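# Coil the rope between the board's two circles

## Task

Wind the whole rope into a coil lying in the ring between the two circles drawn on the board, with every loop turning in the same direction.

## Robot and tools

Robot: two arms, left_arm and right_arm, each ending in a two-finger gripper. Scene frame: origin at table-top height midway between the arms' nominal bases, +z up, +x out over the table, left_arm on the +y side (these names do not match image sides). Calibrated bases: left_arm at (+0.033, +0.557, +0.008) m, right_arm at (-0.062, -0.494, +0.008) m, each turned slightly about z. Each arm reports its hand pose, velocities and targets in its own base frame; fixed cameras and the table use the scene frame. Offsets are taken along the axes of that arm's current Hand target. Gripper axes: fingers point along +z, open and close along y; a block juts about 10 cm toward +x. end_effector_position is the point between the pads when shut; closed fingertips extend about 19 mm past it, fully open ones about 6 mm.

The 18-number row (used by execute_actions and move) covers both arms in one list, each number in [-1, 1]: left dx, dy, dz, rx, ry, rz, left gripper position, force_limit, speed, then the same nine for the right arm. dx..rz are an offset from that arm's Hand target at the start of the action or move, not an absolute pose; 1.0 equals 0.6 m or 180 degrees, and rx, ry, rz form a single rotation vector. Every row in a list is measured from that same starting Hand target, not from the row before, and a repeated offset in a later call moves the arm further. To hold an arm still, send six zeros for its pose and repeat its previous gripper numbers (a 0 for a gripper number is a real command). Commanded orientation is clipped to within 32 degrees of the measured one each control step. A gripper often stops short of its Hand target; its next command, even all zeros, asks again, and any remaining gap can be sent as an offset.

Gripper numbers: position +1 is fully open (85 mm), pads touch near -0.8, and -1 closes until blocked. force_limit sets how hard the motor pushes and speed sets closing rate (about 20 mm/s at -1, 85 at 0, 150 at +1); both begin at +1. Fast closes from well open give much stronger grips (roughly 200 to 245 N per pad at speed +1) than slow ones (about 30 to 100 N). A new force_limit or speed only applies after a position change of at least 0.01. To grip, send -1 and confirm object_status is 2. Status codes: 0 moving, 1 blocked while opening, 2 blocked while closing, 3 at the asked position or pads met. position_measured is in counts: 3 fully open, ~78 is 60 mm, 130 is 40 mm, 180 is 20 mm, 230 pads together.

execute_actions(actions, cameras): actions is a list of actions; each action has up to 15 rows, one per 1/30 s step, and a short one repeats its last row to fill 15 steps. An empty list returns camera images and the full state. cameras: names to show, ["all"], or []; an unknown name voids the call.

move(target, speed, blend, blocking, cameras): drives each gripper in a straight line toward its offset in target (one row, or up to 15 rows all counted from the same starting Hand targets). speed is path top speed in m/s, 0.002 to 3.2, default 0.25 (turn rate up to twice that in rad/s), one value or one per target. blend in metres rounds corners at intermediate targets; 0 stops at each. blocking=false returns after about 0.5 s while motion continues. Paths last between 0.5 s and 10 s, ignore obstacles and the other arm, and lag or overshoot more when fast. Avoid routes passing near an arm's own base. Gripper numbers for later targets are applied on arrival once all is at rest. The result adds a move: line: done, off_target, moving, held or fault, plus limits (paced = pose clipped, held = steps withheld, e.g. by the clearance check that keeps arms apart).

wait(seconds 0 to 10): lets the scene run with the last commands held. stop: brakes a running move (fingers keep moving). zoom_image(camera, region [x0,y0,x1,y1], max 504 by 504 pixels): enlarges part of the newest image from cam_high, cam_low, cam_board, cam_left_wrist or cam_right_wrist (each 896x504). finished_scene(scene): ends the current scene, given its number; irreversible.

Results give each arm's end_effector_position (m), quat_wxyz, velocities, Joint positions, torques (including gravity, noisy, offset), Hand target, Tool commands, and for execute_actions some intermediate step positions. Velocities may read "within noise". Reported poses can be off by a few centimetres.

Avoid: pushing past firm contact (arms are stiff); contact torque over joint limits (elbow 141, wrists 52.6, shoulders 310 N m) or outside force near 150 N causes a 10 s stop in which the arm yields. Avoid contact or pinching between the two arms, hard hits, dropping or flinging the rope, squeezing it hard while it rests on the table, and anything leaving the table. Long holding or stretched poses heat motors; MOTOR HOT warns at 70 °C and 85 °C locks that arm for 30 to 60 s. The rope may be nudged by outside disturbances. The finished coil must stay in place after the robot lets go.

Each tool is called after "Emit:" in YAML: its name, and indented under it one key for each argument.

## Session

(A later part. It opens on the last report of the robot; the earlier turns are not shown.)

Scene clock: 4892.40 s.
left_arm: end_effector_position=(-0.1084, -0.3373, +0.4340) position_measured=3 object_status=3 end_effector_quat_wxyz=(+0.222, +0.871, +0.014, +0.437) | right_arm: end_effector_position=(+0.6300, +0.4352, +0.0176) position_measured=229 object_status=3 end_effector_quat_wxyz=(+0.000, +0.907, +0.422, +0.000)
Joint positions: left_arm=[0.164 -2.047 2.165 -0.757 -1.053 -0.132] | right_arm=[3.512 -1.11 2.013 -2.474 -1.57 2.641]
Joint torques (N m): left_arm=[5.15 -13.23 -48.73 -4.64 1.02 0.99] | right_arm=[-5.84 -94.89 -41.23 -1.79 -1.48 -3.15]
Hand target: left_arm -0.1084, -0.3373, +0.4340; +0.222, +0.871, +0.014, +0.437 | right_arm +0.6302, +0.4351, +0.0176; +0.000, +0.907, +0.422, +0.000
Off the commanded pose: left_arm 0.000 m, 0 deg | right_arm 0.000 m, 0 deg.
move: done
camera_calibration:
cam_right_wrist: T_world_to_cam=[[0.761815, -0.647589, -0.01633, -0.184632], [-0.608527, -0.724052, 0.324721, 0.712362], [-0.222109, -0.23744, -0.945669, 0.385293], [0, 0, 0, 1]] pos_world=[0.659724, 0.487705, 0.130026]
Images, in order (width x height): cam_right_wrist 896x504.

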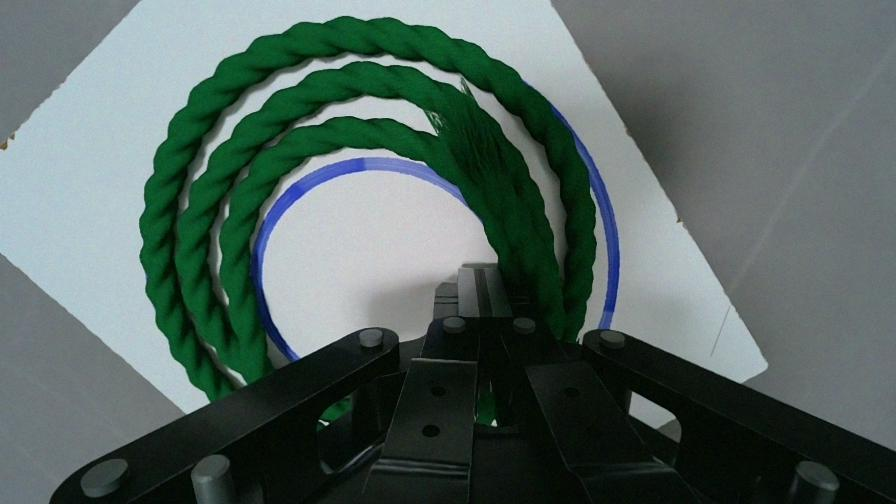

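Emit:
move:
  target: [0,0,0,0,0,0,1,1,1,0,0.0067,0,0,0,0,-0.8,-1,-1]
  speed: 0.012
  cameras: ["cam_right_wrist"]

Scene clock: 4897.70 s.
left_arm: end_effector_position=(-0.1084, -0.3373, +0.4340) position_measured=3 object_status=3 end_effector_quat_wxyz=(+0.222, +0.871, +0.014, +0.437) | right_arm: end_effector_position=(+0.6332, +0.4326, +0.0175) position_measured=229 object_status=3 end_effector_quat_wxyz=(+0.000, +0.907, +0.422, +0.000)
Joint positions: left_arm=[0.164 -2.047 2.165 -0.757 -1.053 -0.132] | right_arm=[3.507 -1.109 2.011 -2.473 -1.57 2.636]
Joint torques (N m): left_arm=[4.6 -13.5 -49.13 -4.65 1.13 1.13] | right_arm=[-9.3 -95.07 -40.92 -1.85 -2.13 -3.15]
Hand target: left_arm -0.1084, -0.3373, +0.4340; +0.222, +0.871, +0.014, +0.437 | right_arm +0.6332, +0.4325, +0.0175; +0.000, +0.907, +0.422, +0.000
Off the commanded pose: left_arm 0.000 m, 0 deg | right_arm 0.000 m, 0 deg.
move: done
camera_calibration:
cam_right_wrist: T_world_to_cam=[[0.761815, -0.647589, -0.01633, -0.188678], [-0.608527, -0.724052, 0.324721, 0.712365], [-0.222109, -0.23744, -0.945669, 0.385365], [0, 0, 0, 1]] pos_world=[0.662824, 0.485105, 0.130026]
Images, in order (width x height): cam_right_wrist 896x504.

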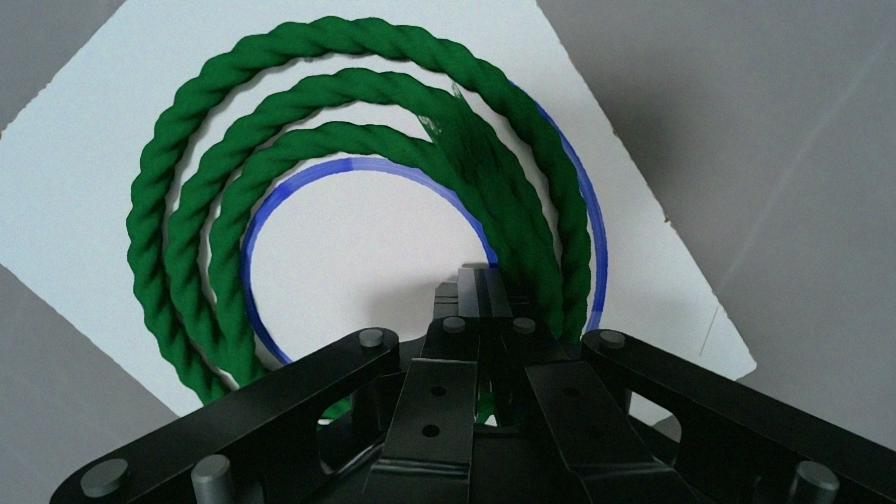

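Emit:
move:
  target:
    - [0,0,0,0,0,0,1,1,1,0,-0.025,0,0,0,0,-0.8,-1,-1]
    - [0,0,0,0,0,0,1,1,1,0,-0.025,-0.1375,0,0,0,-0.8,-1,-1]
    - [0,0,0,0,0,0,1,1,1,-0.0967,-0.0625,-0.2875,0,0,-0.0278,-0.8,-1,-1]
  speed: [0.02,0.08,0.15]
  cameras: ["cam_right_wrist"]

Emit:
zoom_image:
  camera: "cam_right_wrist"
  region: [340, 0, 540, 200]

Emit:
zoom_image:
  camera: "cam_right_wrist"
  region: [400, 20, 620, 200]

Scene clock: 4910.83 s.
left_arm: end_effector_position=(-0.1084, -0.3373, +0.4340) position_measured=3 object_status=3 end_effector_quat_wxyz=(+0.222, +0.871, +0.014, +0.437) | right_arm: end_effector_position=(+0.5673, +0.4122, +0.1900) position_measured=229 object_status=3 end_effector_quat_wxyz=(+0.000, +0.887, +0.461, +0.000)
Joint positions: left_arm=[0.164 -2.047 2.165 -0.757 -1.053 -0.132] | right_arm=[3.514 -1.413 2.035 -2.192 -1.57 2.555]
Joint torques (N m): left_arm=[4.79 -13 -49.86 -4.61 1.09 1.09] | right_arm=[-8.72 -116.56 -28.75 -2 3.16 -2.92]
Hand target: left_arm -0.1084, -0.3373, +0.4340; +0.222, +0.871, +0.014, +0.437 | right_arm +0.5673, +0.4122, +0.1901; +0.000, +0.887, +0.461, +0.000
Off the commanded pose: left_arm 0.000 m, 0 deg | right_arm 0.000 m, 0 deg.
move: done
camera_calibration:
cam_right_wrist: T_world_to_cam=[[0.815309, -0.578797, -0.0162921, -0.207619], [-0.543187, -0.774287, 0.324695, 0.585253], [-0.200547, -0.255877, -0.945678, 0.524319], [0, 0, 0, 1]] pos_world=[0.592327, 0.467145, 0.302426]
Images, in order (width x height): cam_right_wrist 896x504.

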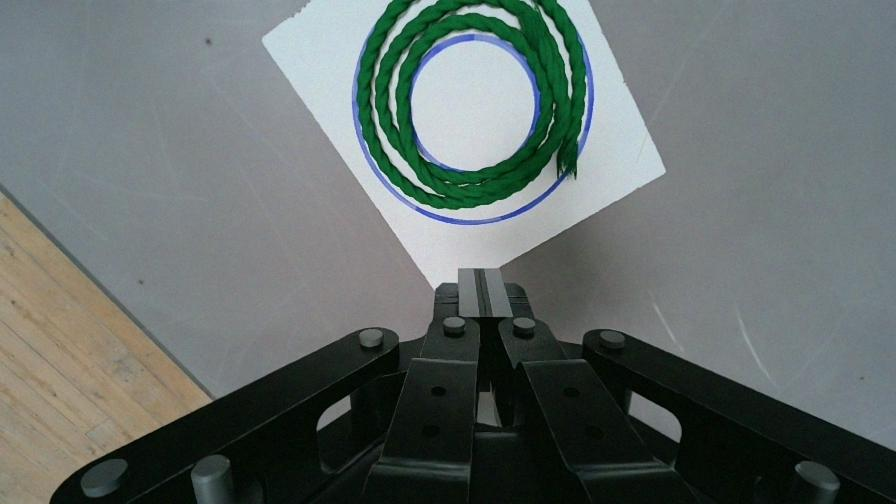

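Scaled by 2.520.

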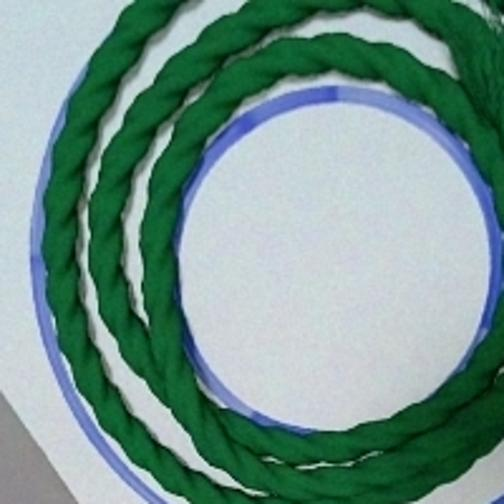

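Scaled by 2.291.

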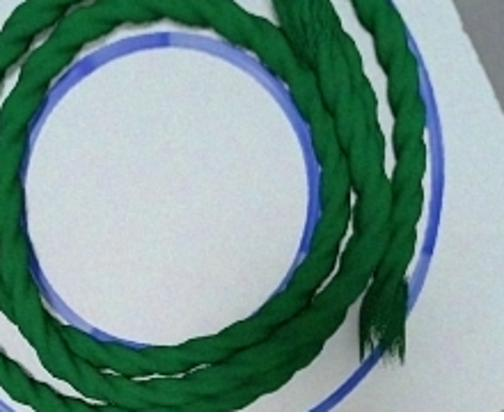

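Emit:
move:
  target:
    - [0,0,0,0,0,0,1,1,1,0.01483,0.14935,0.1833,0,0,0,-0.8,-1,-1]
    - [0,0,0,0,0,0,1,1,1,0.01483,0.14935,0.2875,0,0,0,-0.8,-1,-1]
  speed: [0.15,0.06]
  cameras: ["cam_right_wrist"]

Scene clock: 4948.97 s.
left_arm: end_effector_position=(-0.1084, -0.3373, +0.4340) position_measured=3 object_status=3 end_effector_quat_wxyz=(+0.222, +0.871, +0.014, +0.437) | right_arm: end_effector_position=(+0.6457, +0.3680, +0.0177) position_measured=229 object_status=3 end_effector_quat_wxyz=(+0.000, +0.887, +0.461, +0.000)
Joint positions: left_arm=[0.164 -2.047 2.165 -0.757 -1.053 -0.132] | right_arm=[3.418 -1.136 2.059 -2.493 -1.57 2.46]
Joint torques (N m): left_arm=[4.5 -14.17 -48.87 -4.66 1.03 1.05] | right_arm=[-0.19 -92.39 -20.5 -7.69 3.05 -0.16]
Hand target: left_arm -0.1084, -0.3373, +0.4340; +0.222, +0.871, +0.014, +0.437 | right_arm +0.6456, +0.3680, +0.0175; +0.000, +0.887, +0.461, +0.000
Off the commanded pose: left_arm 0.000 m, 0 deg | right_arm 0.000 m, 0 deg.
move: done
camera_calibration:
cam_right_wrist: T_world_to_cam=[[0.815374, -0.578703, -0.0163926, -0.299918], [-0.543088, -0.774388, 0.324621, 0.649491], [-0.200553, -0.255784, -0.945702, 0.36574], [0, 0, 0, 1]] pos_world=[0.670626, 0.422945, 0.130126]
Images, in order (width x height): cam_right_wrist 896x504.

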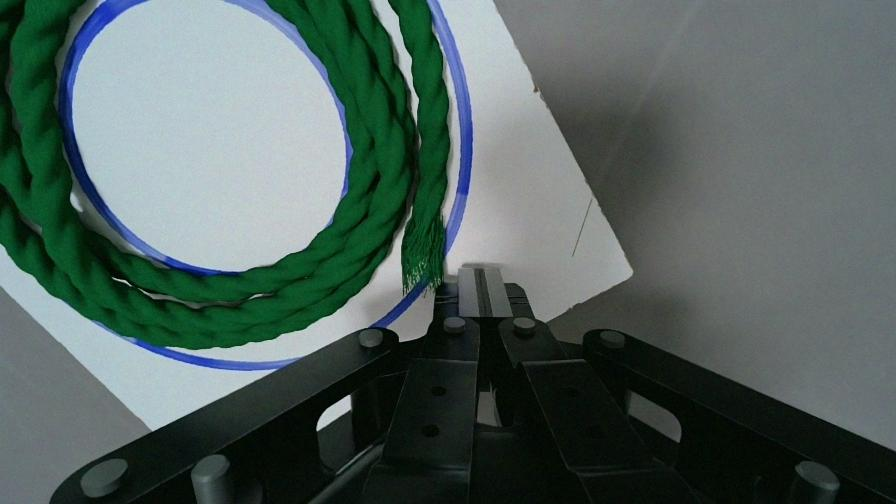

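Emit:
move:
  target: [0,0,0,0,0,0,1,1,1,0,-0.0265,0,0,0,0,-0.8,-1,-1]
  speed: 0.015
  cameras: ["cam_right_wrist"]

Scene clock: 4954.23 s.
left_arm: end_effector_position=(-0.1084, -0.3373, +0.4340) position_measured=3 object_status=3 end_effector_quat_wxyz=(+0.222, +0.871, +0.014, +0.437) | right_arm: end_effector_position=(+0.6328, +0.3771, +0.0175) position_measured=229 object_status=3 end_effector_quat_wxyz=(+0.000, +0.887, +0.461, +0.000)
Joint positions: left_arm=[0.164 -2.047 2.165 -0.757 -1.053 -0.132] | right_arm=[3.435 -1.143 2.072 -2.499 -1.57 2.477]
Joint torques (N m): left_arm=[4.54 -13.81 -49.42 -4.57 1.21 1.12] | right_arm=[8.39 -140.02 -19.23 -8.03 3.29 3.97]
Hand target: left_arm -0.1084, -0.3373, +0.4340; +0.222, +0.871, +0.014, +0.437 | right_arm +0.6326, +0.3772, +0.0175; +0.000, +0.887, +0.461, +0.000
Off the commanded pose: left_arm 0.000 m, 0 deg | right_arm 0.000 m, 0 deg.
move: done
camera_calibration:
cam_right_wrist: T_world_to_cam=[[0.815374, -0.578703, -0.0163926, -0.284217], [-0.543088, -0.774388, 0.324621, 0.649619], [-0.200553, -0.255784, -0.945702, 0.365406], [0, 0, 0, 1]] pos_world=[0.657826, 0.432045, 0.130026]
Images, in order (width x height): cam_right_wrist 896x504.

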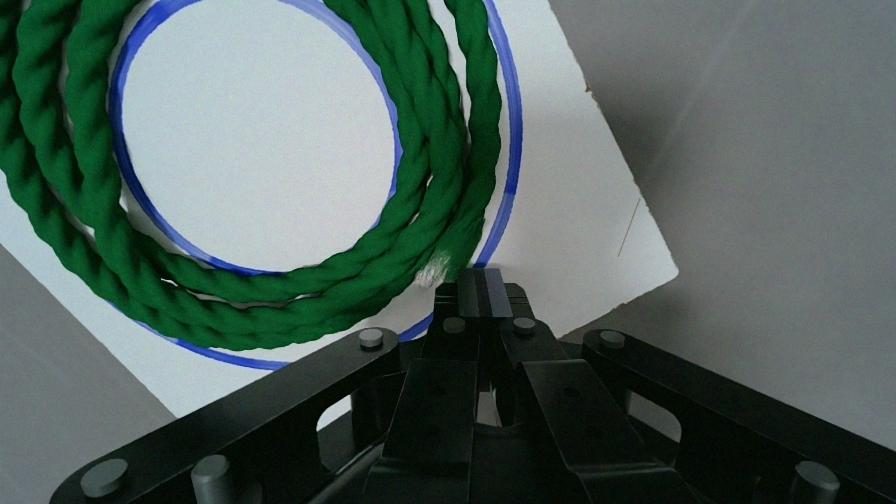

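Emit:
move:
  target:
    - [0,0,0,0,0,0,1,1,1,0,0.03,0,0,0,0,-0.8,-1,-1]
    - [0,0,0,0,0,0,1,1,1,0,0.03,-0.1375,0,0,0,-0.8,-1,-1]
    - [0,0,0,0,0,0,1,1,1,-0.025,-0.1223,-0.2875,0,0,0,-0.8,-1,-1]
  speed: [0.015,0.08,0.15]
  cameras: ["cam_right_wrist"]

Emit:
zoom_image:
  camera: "cam_right_wrist"
  region: [340, 0, 540, 200]

Emit:
zoom_image:
  camera: "cam_right_wrist"
  region: [400, 20, 620, 200]

Scene clock: 4966.47 s.
left_arm: end_effector_position=(-0.1084, -0.3373, +0.4340) position_measured=3 object_status=3 end_effector_quat_wxyz=(+0.222, +0.871, +0.014, +0.437) | right_arm: end_effector_position=(+0.5641, +0.4070, +0.1899) position_measured=229 object_status=3 end_effector_quat_wxyz=(+0.000, +0.887, +0.461, +0.000)
Joint positions: left_arm=[0.164 -2.047 2.165 -0.757 -1.053 -0.132] | right_arm=[3.508 -1.422 2.046 -2.194 -1.57 2.55]
Joint torques (N m): left_arm=[3.75 -13.69 -49.03 -4.69 0.96 0.95] | right_arm=[10.99 -115.63 -28.92 -1.99 -1.08 4.36]
Hand target: left_arm -0.1084, -0.3373, +0.4340; +0.222, +0.871, +0.014, +0.437 | right_arm +0.5640, +0.4070, +0.1901; +0.000, +0.887, +0.461, +0.000
Off the commanded pose: left_arm 0.000 m, 0 deg | right_arm 0.000 m, 0 deg.
move: done
camera_calibration:
cam_right_wrist: T_world_to_cam=[[0.815357, -0.578725, -0.0164697, -0.208028], [-0.543078, -0.774374, 0.324672, 0.57947], [-0.200649, -0.255779, -0.945683, 0.522364], [0, 0, 0, 1]] pos_world=[0.589126, 0.461945, 0.302427]
Images, in order (width x height): cam_right_wrist 896x504.

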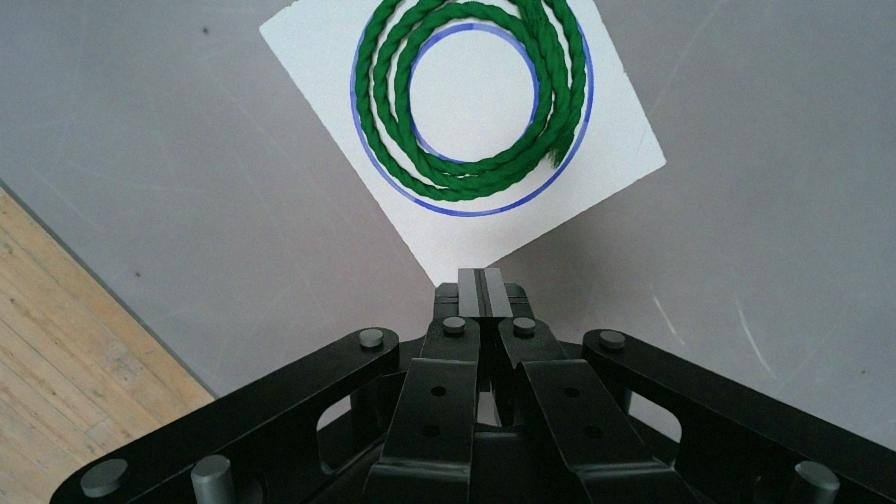

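Scaled by 2.520.

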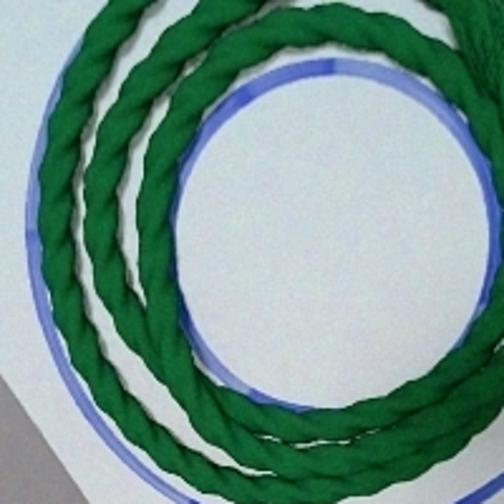

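Scaled by 2.291.

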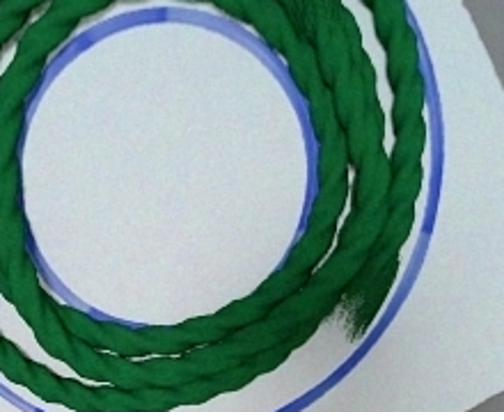

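Emit:
move:
  target:
    - [0,0,0,0,0,0,1,1,1,0.10457,-0.03781,0.1833,0,0,-0.0167,-0.8,-1,-1]
    - [0,0,0,0,0,0,1,1,1,0.10457,-0.03781,0.2875,0,0,-0.0167,-0.8,-1,-1]
  speed: [0.15,0.06]
  cameras: ["cam_right_wrist"]

Scene clock: 4997.70 s.
left_arm: end_effector_position=(-0.1084, -0.3373, +0.4340) position_measured=3 object_status=3 end_effector_quat_wxyz=(+0.222, +0.871, +0.014, +0.437) | right_arm: end_effector_position=(+0.5814, +0.4714, +0.0177) position_measured=229 object_status=3 end_effector_quat_wxyz=(+0.000, +0.875, +0.484, +0.000)
Joint positions: left_arm=[0.164 -2.047 2.165 -0.757 -1.053 -0.132] | right_arm=[3.583 -1.13 2.048 -2.489 -1.57 2.572]
Joint torques (N m): left_arm=[4.62 -13.87 -48.91 -4.58 1.06 1.13] | right_arm=[9.16 -90.79 -20.55 -8.14 -1.63 4.2]
Hand target: left_arm -0.1084, -0.3373, +0.4340; +0.222, +0.871, +0.014, +0.437 | right_arm +0.5814, +0.4714, +0.0176; +0.000, +0.875, +0.484, +0.000
Off the commanded pose: left_arm 0.000 m, 0 deg | right_arm 0.000 m, 0 deg.
move: done
camera_calibration:
cam_right_wrist: T_world_to_cam=[[0.844597, -0.535153, -0.0163544, -0.225276], [-0.501753, -0.801804, 0.324583, 0.683582], [-0.186815, -0.265936, -0.945716, 0.376212], [0, 0, 0, 1]] pos_world=[0.603539, 0.52759, 0.130226]
Images, in order (width x height): cam_right_wrist 896x504.

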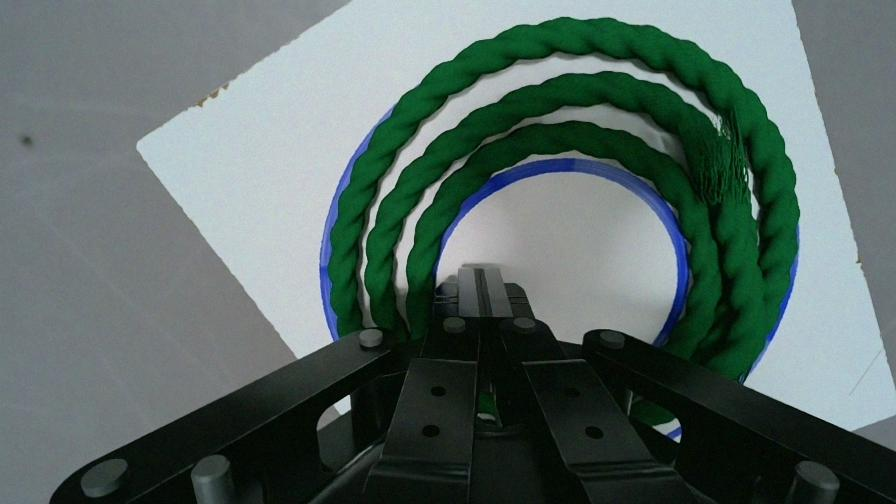

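Emit:
move:
  target: [0,0,0,0,0,0,1,1,1,0,-0.0233,0,0,0,0,-0.8,-1,-1]
  speed: 0.012
  cameras: ["cam_right_wrist"]

Scene clock: 5003.97 s.
left_arm: end_effector_position=(-0.1084, -0.3373, +0.4340) position_measured=3 object_status=3 end_effector_quat_wxyz=(+0.222, +0.871, +0.014, +0.437) | right_arm: end_effector_position=(+0.5697, +0.4788, +0.0176) position_measured=229 object_status=3 end_effector_quat_wxyz=(+0.000, +0.875, +0.484, +0.000)
Joint positions: left_arm=[0.164 -2.047 2.165 -0.757 -1.053 -0.132] | right_arm=[3.599 -1.135 2.057 -2.493 -1.57 2.588]
Joint torques (N m): left_arm=[4.93 -13.94 -49.33 -4.74 0.98 0.96] | right_arm=[9.06 -141.94 -20.37 -7.57 0.99 4.01]
Hand target: left_arm -0.1084, -0.3373, +0.4340; +0.222, +0.871, +0.014, +0.437 | right_arm +0.5696, +0.4789, +0.0176; +0.000, +0.875, +0.484, +0.000
Off the commanded pose: left_arm 0.000 m, 0 deg | right_arm 0.000 m, 0 deg.
move: done
camera_calibration:
cam_right_wrist: T_world_to_cam=[[0.844581, -0.535176, -0.0164342, -0.211403], [-0.501744, -0.80179, 0.324631, 0.683658], [-0.186911, -0.265931, -0.945698, 0.375952], [0, 0, 0, 1]] pos_world=[0.591839, 0.53499, 0.130127]
Images, in order (width x height): cam_right_wrist 896x504.

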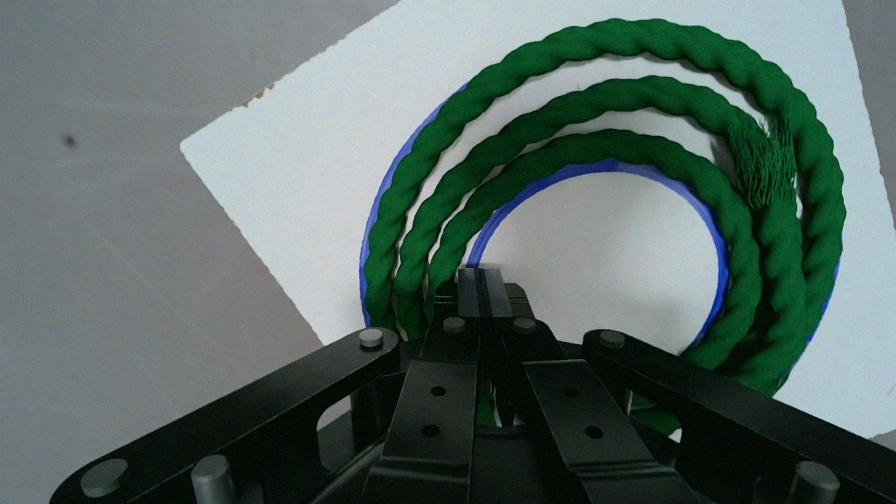

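Emit:
move:
  target:
    - [0,0,0,0,0,0,1,1,1,0,-0.0045,0,0,0,0,-0.8,-1,-1]
    - [0,0,0,0,0,0,1,1,1,0,0.0233,0,0,0,0,-0.8,-1,-1]
    - [0,0,0,0,0,0,1,1,1,0,0.0233,-0.1375,0,0,0,-0.8,-1,-1]
    - [0,0,0,0,0,0,1,1,1,-0.1046,0.0611,-0.2875,0,0,0.0167,-0.8,-1,-1]
  speed: [0.012,0.02,0.08,0.15]
  cameras: ["cam_right_wrist"]

Emit:
zoom_image:
  camera: "cam_right_wrist"
  region: [340, 0, 540, 200]

Emit:
zoom_image:
  camera: "cam_right_wrist"
  region: [400, 0, 620, 220]

Scene clock: 5014.17 s.
left_arm: end_effector_position=(-0.1084, -0.3373, +0.4340) position_measured=3 object_status=3 end_effector_quat_wxyz=(+0.222, +0.871, +0.014, +0.437) | right_arm: end_effector_position=(+0.5674, +0.4062, +0.1900) position_measured=229 object_status=3 end_effector_quat_wxyz=(+0.000, +0.887, +0.461, +0.000)
Joint positions: left_arm=[0.164 -2.047 2.165 -0.757 -1.053 -0.132] | right_arm=[3.506 -1.419 2.042 -2.193 -1.57 2.547]
Joint torques (N m): left_arm=[5.32 -13.78 -48.92 -4.51 0.96 0.95] | right_arm=[-4.62 -116.2 -29.25 -2.04 2.61 -3.15]
Hand target: left_arm -0.1084, -0.3373, +0.4340; +0.222, +0.871, +0.014, +0.437 | right_arm +0.5674, +0.4062, +0.1901; +0.000, +0.887, +0.461, +0.000
Off the commanded pose: left_arm 0.000 m, 0 deg | right_arm 0.000 m, 0 deg.
move: done
camera_calibration:
cam_right_wrist: T_world_to_cam=[[0.815384, -0.57869, -0.0163376, -0.211254], [-0.543074, -0.774367, 0.324694, 0.580631], [-0.200548, -0.255878, -0.945678, 0.522805], [0, 0, 0, 1]] pos_world=[0.592426, 0.461145, 0.302426]
Images, in order (width x height): cam_right_wrist 896x504.

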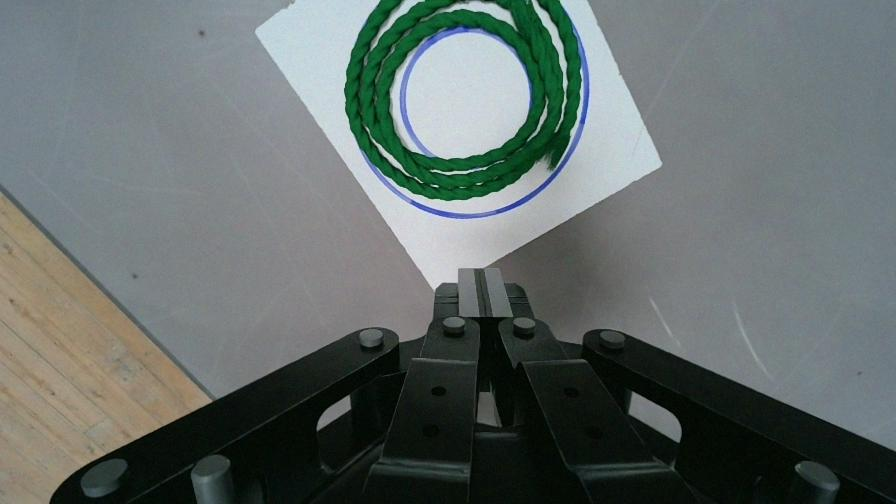

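Scaled by 2.520.

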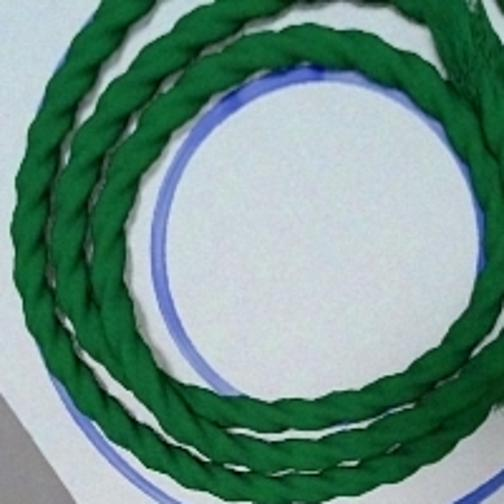

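Scaled by 2.291.

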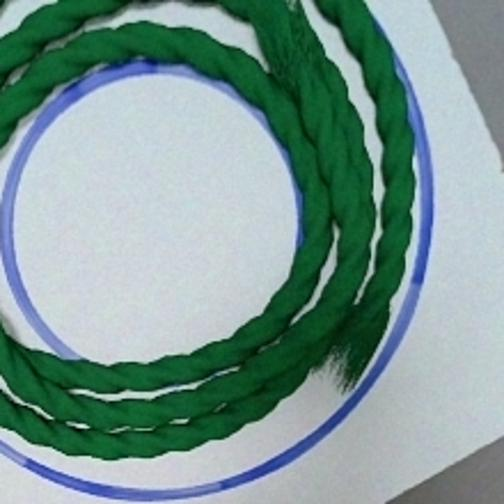

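Emit:
move:
  target:
    - [0,0,0,0,0,0,1,1,1,0.09605,-0.16797,0.1833,0,0,-0.0167,-0.8,-1,-1]
    - [0,0,0,0,0,0,1,1,1,0.09605,-0.16797,0.2875,0,0,-0.0167,-0.8,-1,-1]
  speed: [0.15,0.06]
  cameras: ["cam_right_wrist"]

Scene clock: 5048.10 s.
left_arm: end_effector_position=(-0.1084, -0.3373, +0.4340) position_measured=3 object_status=3 end_effector_quat_wxyz=(+0.222, +0.871, +0.014, +0.437) | right_arm: end_effector_position=(+0.5180, +0.5113, +0.0178) position_measured=229 object_status=3 end_effector_quat_wxyz=(+0.000, +0.875, +0.484, +0.000)
Joint positions: left_arm=[0.164 -2.047 2.165 -0.757 -1.053 -0.132] | right_arm=[3.674 -1.154 2.089 -2.506 -1.57 2.663]
Joint torques (N m): left_arm=[4.45 -13.73 -49.39 -4.35 1 0.96] | right_arm=[13.58 -88.16 -19.2 -7.47 -1.41 4.88]
Hand target: left_arm -0.1084, -0.3373, +0.4340; +0.222, +0.871, +0.014, +0.437 | right_arm +0.5180, +0.5113, +0.0176; +0.000, +0.875, +0.484, +0.000
Off the commanded pose: left_arm 0.000 m, 0 deg | right_arm 0.000 m, 0 deg.
move: done
camera_calibration:
cam_right_wrist: T_world_to_cam=[[0.844597, -0.535153, -0.0163544, -0.150292], [-0.501753, -0.801804, 0.324583, 0.683712], [-0.186815, -0.265936, -0.945716, 0.37496], [0, 0, 0, 1]] pos_world=[0.540039, 0.56749, 0.130226]
Images, in order (width x height): cam_right_wrist 896x504.

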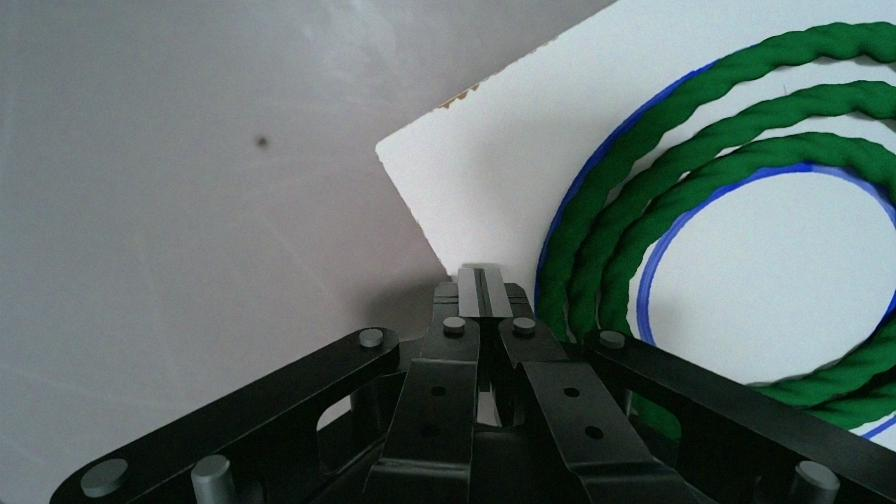

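Emit:
move:
  target: [0,0,0,0,0,0,1,1,1,0,0.025,0,0,0,0,-0.8,-1,-1]
  speed: 0.015
  cameras: ["cam_right_wrist"]

Scene clock: 5056.07 s.
left_arm: end_effector_position=(-0.1084, -0.3373, +0.4340) position_measured=3 object_status=3 end_effector_quat_wxyz=(+0.222, +0.871, +0.014, +0.437) | right_arm: end_effector_position=(+0.5305, +0.5034, +0.0176) position_measured=229 object_status=3 end_effector_quat_wxyz=(+0.000, +0.875, +0.484, +0.000)
Joint positions: left_arm=[0.164 -2.047 2.165 -0.757 -1.053 -0.132] | right_arm=[3.655 -1.149 2.082 -2.504 -1.57 2.644]
Joint torques (N m): left_arm=[4.38 -13.87 -49.34 -4.58 1.1 0.89] | right_arm=[-6.9 -87.33 -40.69 -1.77 -1.8 -2.41]
Hand target: left_arm -0.1084, -0.3373, +0.4340; +0.222, +0.871, +0.014, +0.437 | right_arm +0.5307, +0.5033, +0.0176; +0.000, +0.875, +0.484, +0.000
Off the commanded pose: left_arm 0.000 m, 0 deg | right_arm 0.000 m, 0 deg.
move: done
camera_calibration:
cam_right_wrist: T_world_to_cam=[[0.844581, -0.535176, -0.0164342, -0.16513], [-0.501744, -0.80179, 0.324631, 0.683714], [-0.186911, -0.265931, -0.945698, 0.375167], [0, 0, 0, 1]] pos_world=[0.552639, 0.55959, 0.130127]
Images, in order (width x height): cam_right_wrist 896x504.

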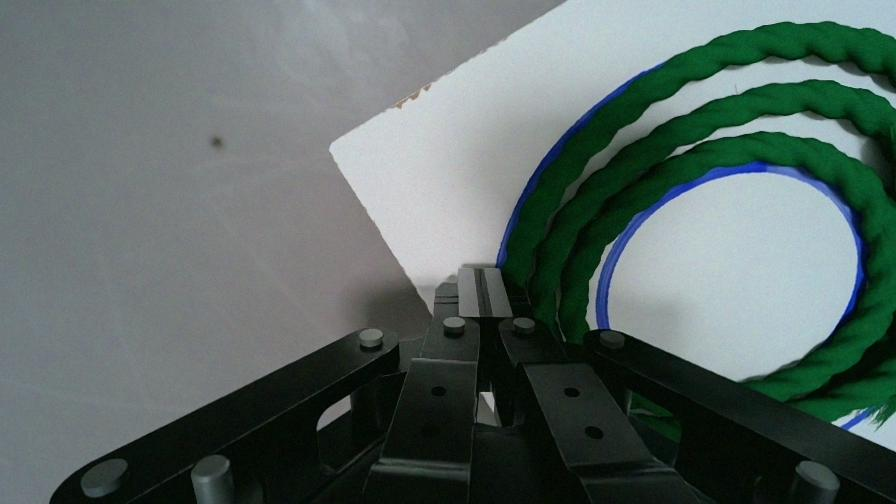

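Emit:
move:
  target:
    - [0,0,0,0,0,0,1,1,1,0,0.006,0,0,0,0,-0.8,-1,-1]
    - [0,0,0,0,0,0,1,1,1,0,-0.02,0,0,0,0,-0.8,-1,-1]
    - [0,0,0,0,0,0,1,1,1,0,-0.02,-0.1375,0,0,0,-0.8,-1,-1]
    - [0,0,0,0,0,0,1,1,1,-0.1046,0.1429,-0.2875,0,0,0.0167,-0.8,-1,-1]
  speed: [0.012,0.02,0.08,0.15]
  cameras: ["cam_right_wrist"]

Emit:
zoom_image:
  camera: "cam_right_wrist"
  region: [340, 0, 540, 200]

Emit:
zoom_image:
  camera: "cam_right_wrist"
  region: [400, 0, 620, 220]

Scene clock: 5068.67 s.
left_arm: end_effector_position=(-0.1084, -0.3373, +0.4340) position_measured=3 object_status=3 end_effector_quat_wxyz=(+0.222, +0.871, +0.014, +0.437) | right_arm: end_effector_position=(+0.5700, +0.4047, +0.1900) position_measured=229 object_status=3 end_effector_quat_wxyz=(+0.000, +0.887, +0.461, +0.000)
Joint positions: left_arm=[0.164 -2.047 2.165 -0.757 -1.053 -0.132] | right_arm=[3.502 -1.417 2.039 -2.193 -1.57 2.543]
Joint torques (N m): left_arm=[3.78 -13.49 -48.54 -4.72 1.17 1.03] | right_arm=[-7.79 -117.85 -48.08 -1.83 3.39 -2.66]
Hand target: left_arm -0.1084, -0.3373, +0.4340; +0.222, +0.871, +0.014, +0.437 | right_arm +0.5701, +0.4046, +0.1901; +0.000, +0.887, +0.461, +0.000
Off the commanded pose: left_arm 0.000 m, 0 deg | right_arm 0.000 m, 0 deg.
move: done
camera_calibration:
cam_right_wrist: T_world_to_cam=[[0.815384, -0.57869, -0.0163376, -0.214242], [-0.543074, -0.774367, 0.324694, 0.580881], [-0.200548, -0.255878, -0.945678, 0.522943], [0, 0, 0, 1]] pos_world=[0.595026, 0.459645, 0.302426]
Images, in order (width x height): cam_right_wrist 896x504.

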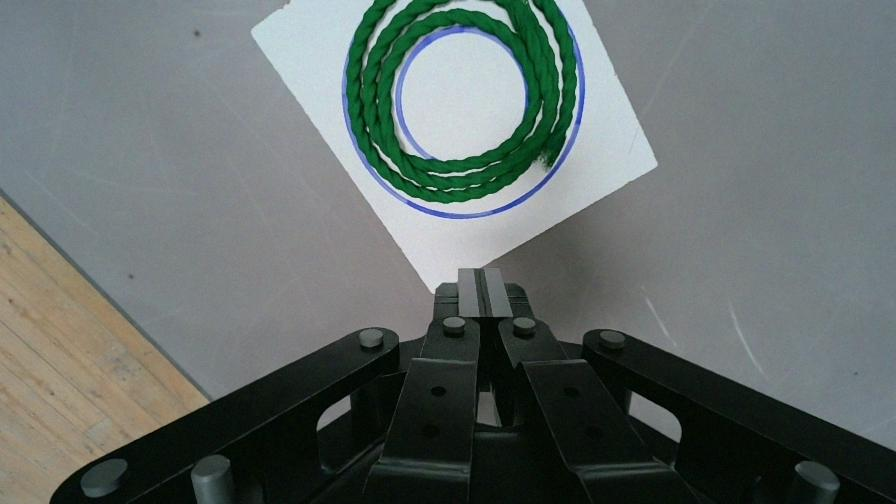

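Scaled by 2.520.

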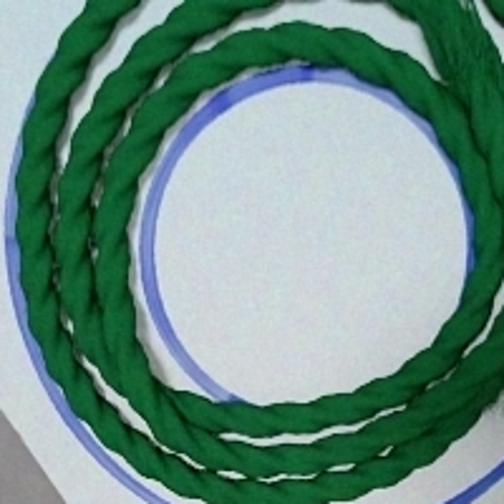

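Scaled by 2.291.

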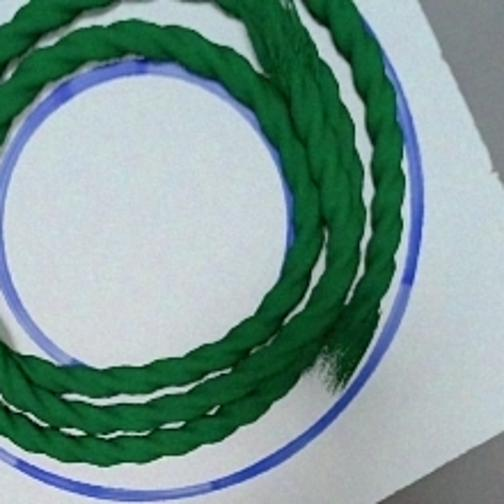

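Emit:
move:
  target:
    - [0,0,0,0,0,0,1,1,1,0.064,0.00422,0.1833,0,0,0.4167,-0.8,-1,-1]
    - [0,0,0,0,0,0,1,1,1,0.064,0.00422,0.2875,0,0,0.4167,-0.8,-1,-1]
  speed: [0.15,0.06]
  cameras: ["cam_right_wrist"]

Scene clock: 5118.07 s.
left_arm: end_effector_position=(-0.1084, -0.3373, +0.4340) position_measured=3 object_status=3 end_effector_quat_wxyz=(+0.222, +0.871, +0.014, +0.437) | right_arm: end_effector_position=(+0.5942, +0.4346, +0.0177) position_measured=229 object_status=3 end_effector_quat_wxyz=(+0.000, +0.985, -0.174, +0.000)
Joint positions: left_arm=[0.164 -2.047 2.165 -0.757 -1.053 -0.132] | right_arm=[3.529 -1.144 2.073 -2.499 -1.57 3.88]
Joint torques (N m): left_arm=[4.83 -13.19 -48.81 -4.67 1.07 0.84] | right_arm=[10.84 -91.43 -19.87 -7.54 -2.16 3.94]
Hand target: left_arm -0.1084, -0.3373, +0.4340; +0.222, +0.871, +0.014, +0.437 | right_arm +0.5942, +0.4346, +0.0176; +0.000, +0.985, -0.174, +0.000
Off the commanded pose: left_arm 0.000 m, 0 deg | right_arm 0.000 m, 0 deg.
move: done
camera_calibration:
cam_right_wrist: T_world_to_cam=[[-0.348043, -0.937344, -0.0158688, 0.627728], [-0.888315, 0.324334, 0.325121, 0.400701], [-0.299603, 0.127252, -0.945539, 0.264866], [0, 0, 0, 1]] pos_world=[0.65378, 0.424732, 0.130126]
Images, in order (width x height): cam_right_wrist 896x504.

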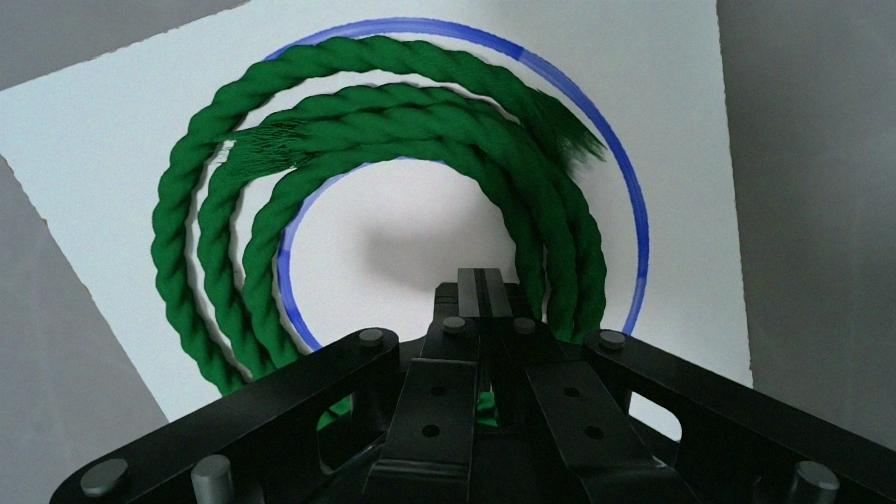

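Emit:
move:
  target: [0,0,0,0,0,0,1,1,1,0,0.0217,0,0,0,0,-0.8,-1,-1]
  speed: 0.012
  cameras: ["cam_right_wrist"]

Scene clock: 5126.63 s.
left_arm: end_effector_position=(-0.1084, -0.3373, +0.4340) position_measured=3 object_status=3 end_effector_quat_wxyz=(+0.222, +0.871, +0.014, +0.437) | right_arm: end_effector_position=(+0.5897, +0.4225, +0.0176) position_measured=229 object_status=3 end_effector_quat_wxyz=(+0.000, +0.985, -0.174, +0.000)
Joint positions: left_arm=[0.164 -2.047 2.165 -0.757 -1.053 -0.132] | right_arm=[3.516 -1.156 2.094 -2.509 -1.57 3.866]
Joint torques (N m): left_arm=[4.39 -12.38 -49.22 -4.73 1.12 1.05] | right_arm=[-9.93 -135.41 -20.68 -7.45 -2.54 -2.82]
Hand target: left_arm -0.1084, -0.3373, +0.4340; +0.222, +0.871, +0.014, +0.437 | right_arm +0.5897, +0.4224, +0.0176; +0.000, +0.985, -0.174, +0.000
Off the commanded pose: left_arm 0.000 m, 0 deg | right_arm 0.000 m, 0 deg.
move: done
camera_calibration:
cam_right_wrist: T_world_to_cam=[[-0.348073, -0.937333, -0.0158576, 0.614773], [-0.888304, 0.324366, 0.325121, 0.400761], [-0.299603, 0.127252, -0.945539, 0.265006], [0, 0, 0, 1]] pos_world=[0.64938, 0.412532, 0.130026]
Images, in order (width x height): cam_right_wrist 896x504.

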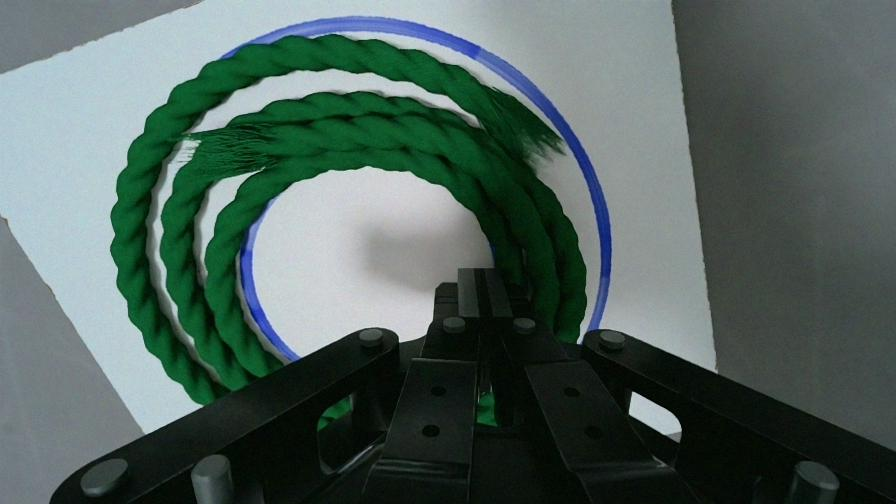

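Emit:
move:
  target:
    - [0,0,0,0,0,0,1,1,1,0,-0.0217,0,0,0,0,-0.8,-1,-1]
    - [0,0,0,0,0,0,1,1,1,0,-0.0217,-0.1375,0,0,0,-0.8,-1,-1]
    - [0,0,0,0,0,0,1,1,1,-0.05,0,-0.2875,0,0,0,-0.8,-1,-1]
  speed: [0.015,0.08,0.15]
  cameras: ["cam_right_wrist"]

Emit:
zoom_image:
  camera: "cam_right_wrist"
  region: [280, 0, 580, 300]

Scene clock: 5141.90 s.
left_arm: end_effector_position=(-0.1084, -0.3373, +0.4340) position_measured=3 object_status=3 end_effector_quat_wxyz=(+0.222, +0.871, +0.014, +0.437) | right_arm: end_effector_position=(+0.5616, +0.4326, +0.1900) position_measured=229 object_status=3 end_effector_quat_wxyz=(+0.000, +0.985, -0.174, +0.000)
Joint positions: left_arm=[0.164 -2.047 2.165 -0.757 -1.053 -0.132] | right_arm=[3.545 -1.402 2.021 -2.19 -1.57 3.895]
Joint torques (N m): left_arm=[5.07 -13.67 -48.57 -4.56 0.95 0.95] | right_arm=[10.73 -119.96 -48.52 -2.05 3.02 4.46]
Hand target: left_arm -0.1084, -0.3373, +0.4340; +0.222, +0.871, +0.014, +0.437 | right_arm +0.5616, +0.4326, +0.1901; +0.000, +0.985, -0.174, +0.000
Off the commanded pose: left_arm 0.000 m, 0 deg | right_arm 0.000 m, 0 deg.
move: done
camera_calibration:
cam_right_wrist: T_world_to_cam=[[-0.348063, -0.937338, -0.0158248, 0.617272], [-0.888277, 0.324355, 0.325205, 0.316402], [-0.299694, 0.127249, -0.945511, 0.418349], [0, 0, 0, 1]] pos_world=[0.621279, 0.422732, 0.302426]
Images, in order (width x height): cam_right_wrist 896x504.

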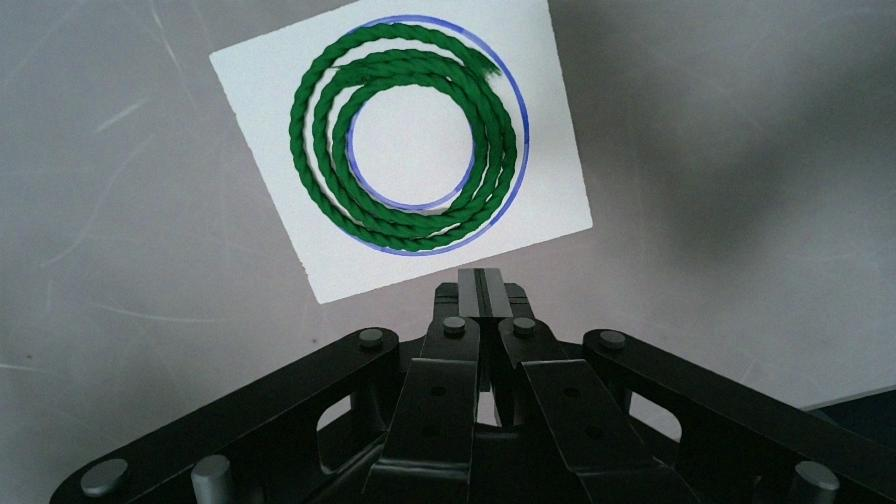

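Scaled by 1.680.

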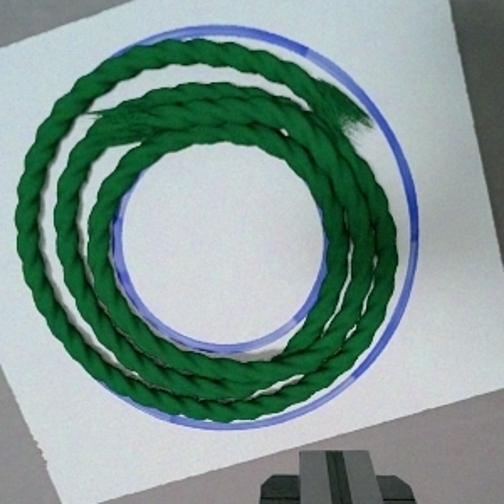

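Emit:
move:
  target:
    - [0,0,0,0,0,0,1,1,1,0.08647,-0.06358,0.1833,0,0,0,-0.8,-1,-1]
    - [0,0,0,0,0,0,1,1,1,0.08647,-0.06358,0.2875,0,0,0,-0.8,-1,-1]
  speed: [0.15,0.06]
  cameras: ["cam_right_wrist"]

Scene clock: 5201.57 s.
left_arm: end_effector_position=(-0.1084, -0.3373, +0.4340) position_measured=3 object_status=3 end_effector_quat_wxyz=(+0.222, +0.871, +0.014, +0.437) | right_arm: end_effector_position=(+0.6234, +0.4507, +0.0177) position_measured=229 object_status=3 end_effector_quat_wxyz=(+0.000, +0.985, -0.174, +0.000)
Joint positions: left_arm=[0.164 -2.047 2.165 -0.757 -1.053 -0.132] | right_arm=[3.535 -1.106 2.006 -2.471 -1.57 3.885]
Joint torques (N m): left_arm=[4.26 -13.37 -48.68 -4.67 1.03 0.92] | right_arm=[2.35 -94.15 -20.32 -7.85 -1.94 0.52]
Hand target: left_arm -0.1084, -0.3373, +0.4340; +0.222, +0.871, +0.014, +0.437 | right_arm +0.6233, +0.4507, +0.0176; +0.000, +0.985, -0.174, +0.000
Off the commanded pose: left_arm 0.000 m, 0 deg | right_arm 0.000 m, 0 deg.
move: done
camera_calibration:
cam_right_wrist: T_world_to_cam=[[-0.348043, -0.937344, -0.0158688, 0.652888], [-0.888315, 0.324334, 0.325121, 0.42145], [-0.299603, 0.127252, -0.945539, 0.271578], [0, 0, 0, 1]] pos_world=[0.68298, 0.440732, 0.130126]
Images, in order (width x height): cam_right_wrist 896x504.

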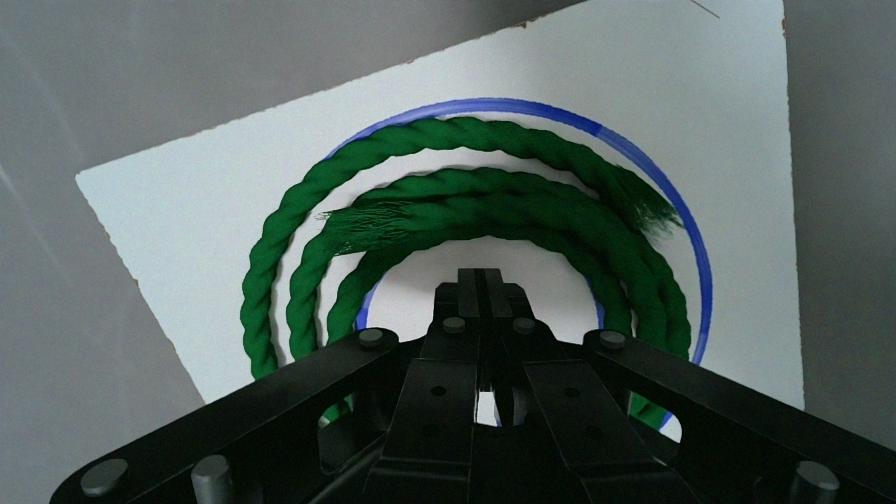

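Emit:
move:
  target: [0,0,0,0,0,0,1,1,1,0.0133,0,0,0,0,0,-0.8,-1,-1]
  speed: 0.012
  cameras: ["cam_right_wrist"]

Scene clock: 5204.97 s.
left_arm: end_effector_position=(-0.1084, -0.3373, +0.4340) position_measured=3 object_status=3 end_effector_quat_wxyz=(+0.222, +0.871, +0.014, +0.437) | right_arm: end_effector_position=(+0.6307, +0.4480, +0.0176) position_measured=229 object_status=3 end_effector_quat_wxyz=(+0.000, +0.985, -0.174, +0.000)
Joint positions: left_arm=[0.164 -2.047 2.165 -0.757 -1.053 -0.132] | right_arm=[3.528 -1.101 1.997 -2.467 -1.57 3.878]
Joint torques (N m): left_arm=[3.93 -13.69 -48.47 -4.55 1.07 1.01] | right_arm=[-7.76 -95.28 -41.22 -1.93 -1.26 -2.67]
Hand target: left_arm -0.1084, -0.3373, +0.4340; +0.222, +0.871, +0.014, +0.437 | right_arm +0.6308, +0.4479, +0.0176; +0.000, +0.985, -0.174, +0.000
Off the commanded pose: left_arm 0.000 m, 0 deg | right_arm 0.000 m, 0 deg.
move: done
camera_calibration:
cam_right_wrist: T_world_to_cam=[[-0.348073, -0.937333, -0.0158576, 0.653005], [-0.888304, 0.324366, 0.325121, 0.428789], [-0.299603, 0.127252, -0.945539, 0.274002], [0, 0, 0, 1]] pos_world=[0.69028, 0.438132, 0.130026]
Images, in order (width x height): cam_right_wrist 896x504.

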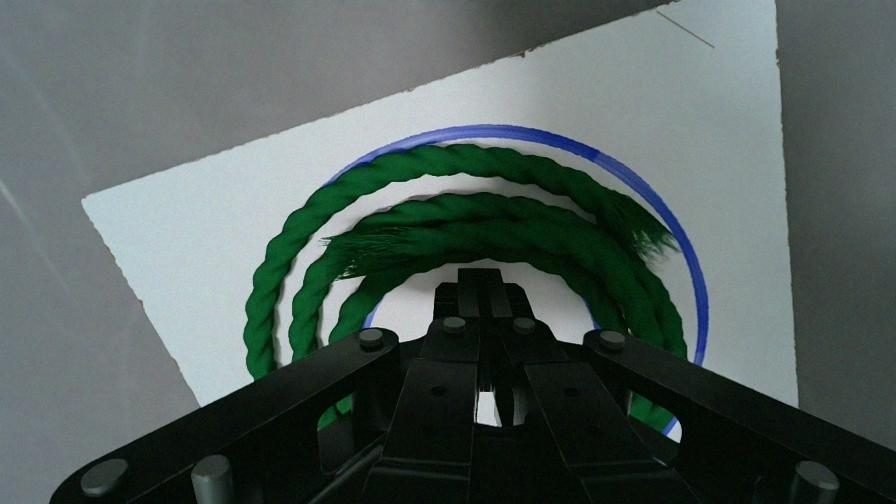

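Emit:
move:
  target: [0,0,0,0,0,0,1,1,1,0.0092,0,0,0,0,0,-0.8,-1,-1]
  speed: 0.012
  cameras: ["cam_right_wrist"]

Scene clock: 5209.03 s.
left_arm: end_effector_position=(-0.1084, -0.3373, +0.4340) position_measured=3 object_status=3 end_effector_quat_wxyz=(+0.222, +0.871, +0.014, +0.437) | right_arm: end_effector_position=(+0.6359, +0.4461, +0.0176) position_measured=229 object_status=3 end_effector_quat_wxyz=(+0.000, +0.985, -0.174, +0.000)
Joint positions: left_arm=[0.164 -2.047 2.165 -0.757 -1.053 -0.132] | right_arm=[3.523 -1.097 1.991 -2.464 -1.57 3.873]
Joint torques (N m): left_arm=[4.05 -13.47 -48.89 -4.54 1.03 1.02] | right_arm=[-8.04 -96.65 -40.65 -2.21 -2.31 -2.88]
Hand target: left_arm -0.1084, -0.3373, +0.4340; +0.222, +0.871, +0.014, +0.437 | right_arm +0.6360, +0.4460, +0.0176; +0.000, +0.985, -0.174, +0.000
Off the commanded pose: left_arm 0.000 m, 0 deg | right_arm 0.000 m, 0 deg.
move: done
camera_calibration:
cam_right_wrist: T_world_to_cam=[[-0.348073, -0.937333, -0.0158576, 0.653034], [-0.888304, 0.324366, 0.325121, 0.434024], [-0.299603, 0.127252, -0.945539, 0.275801], [0, 0, 0, 1]] pos_world=[0.69548, 0.436232, 0.130026]
Images, in order (width x height): cam_right_wrist 896x504.

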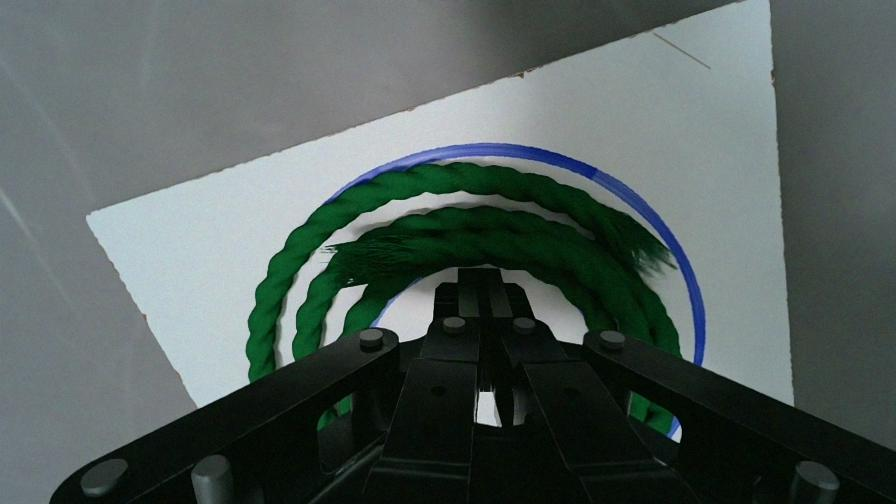

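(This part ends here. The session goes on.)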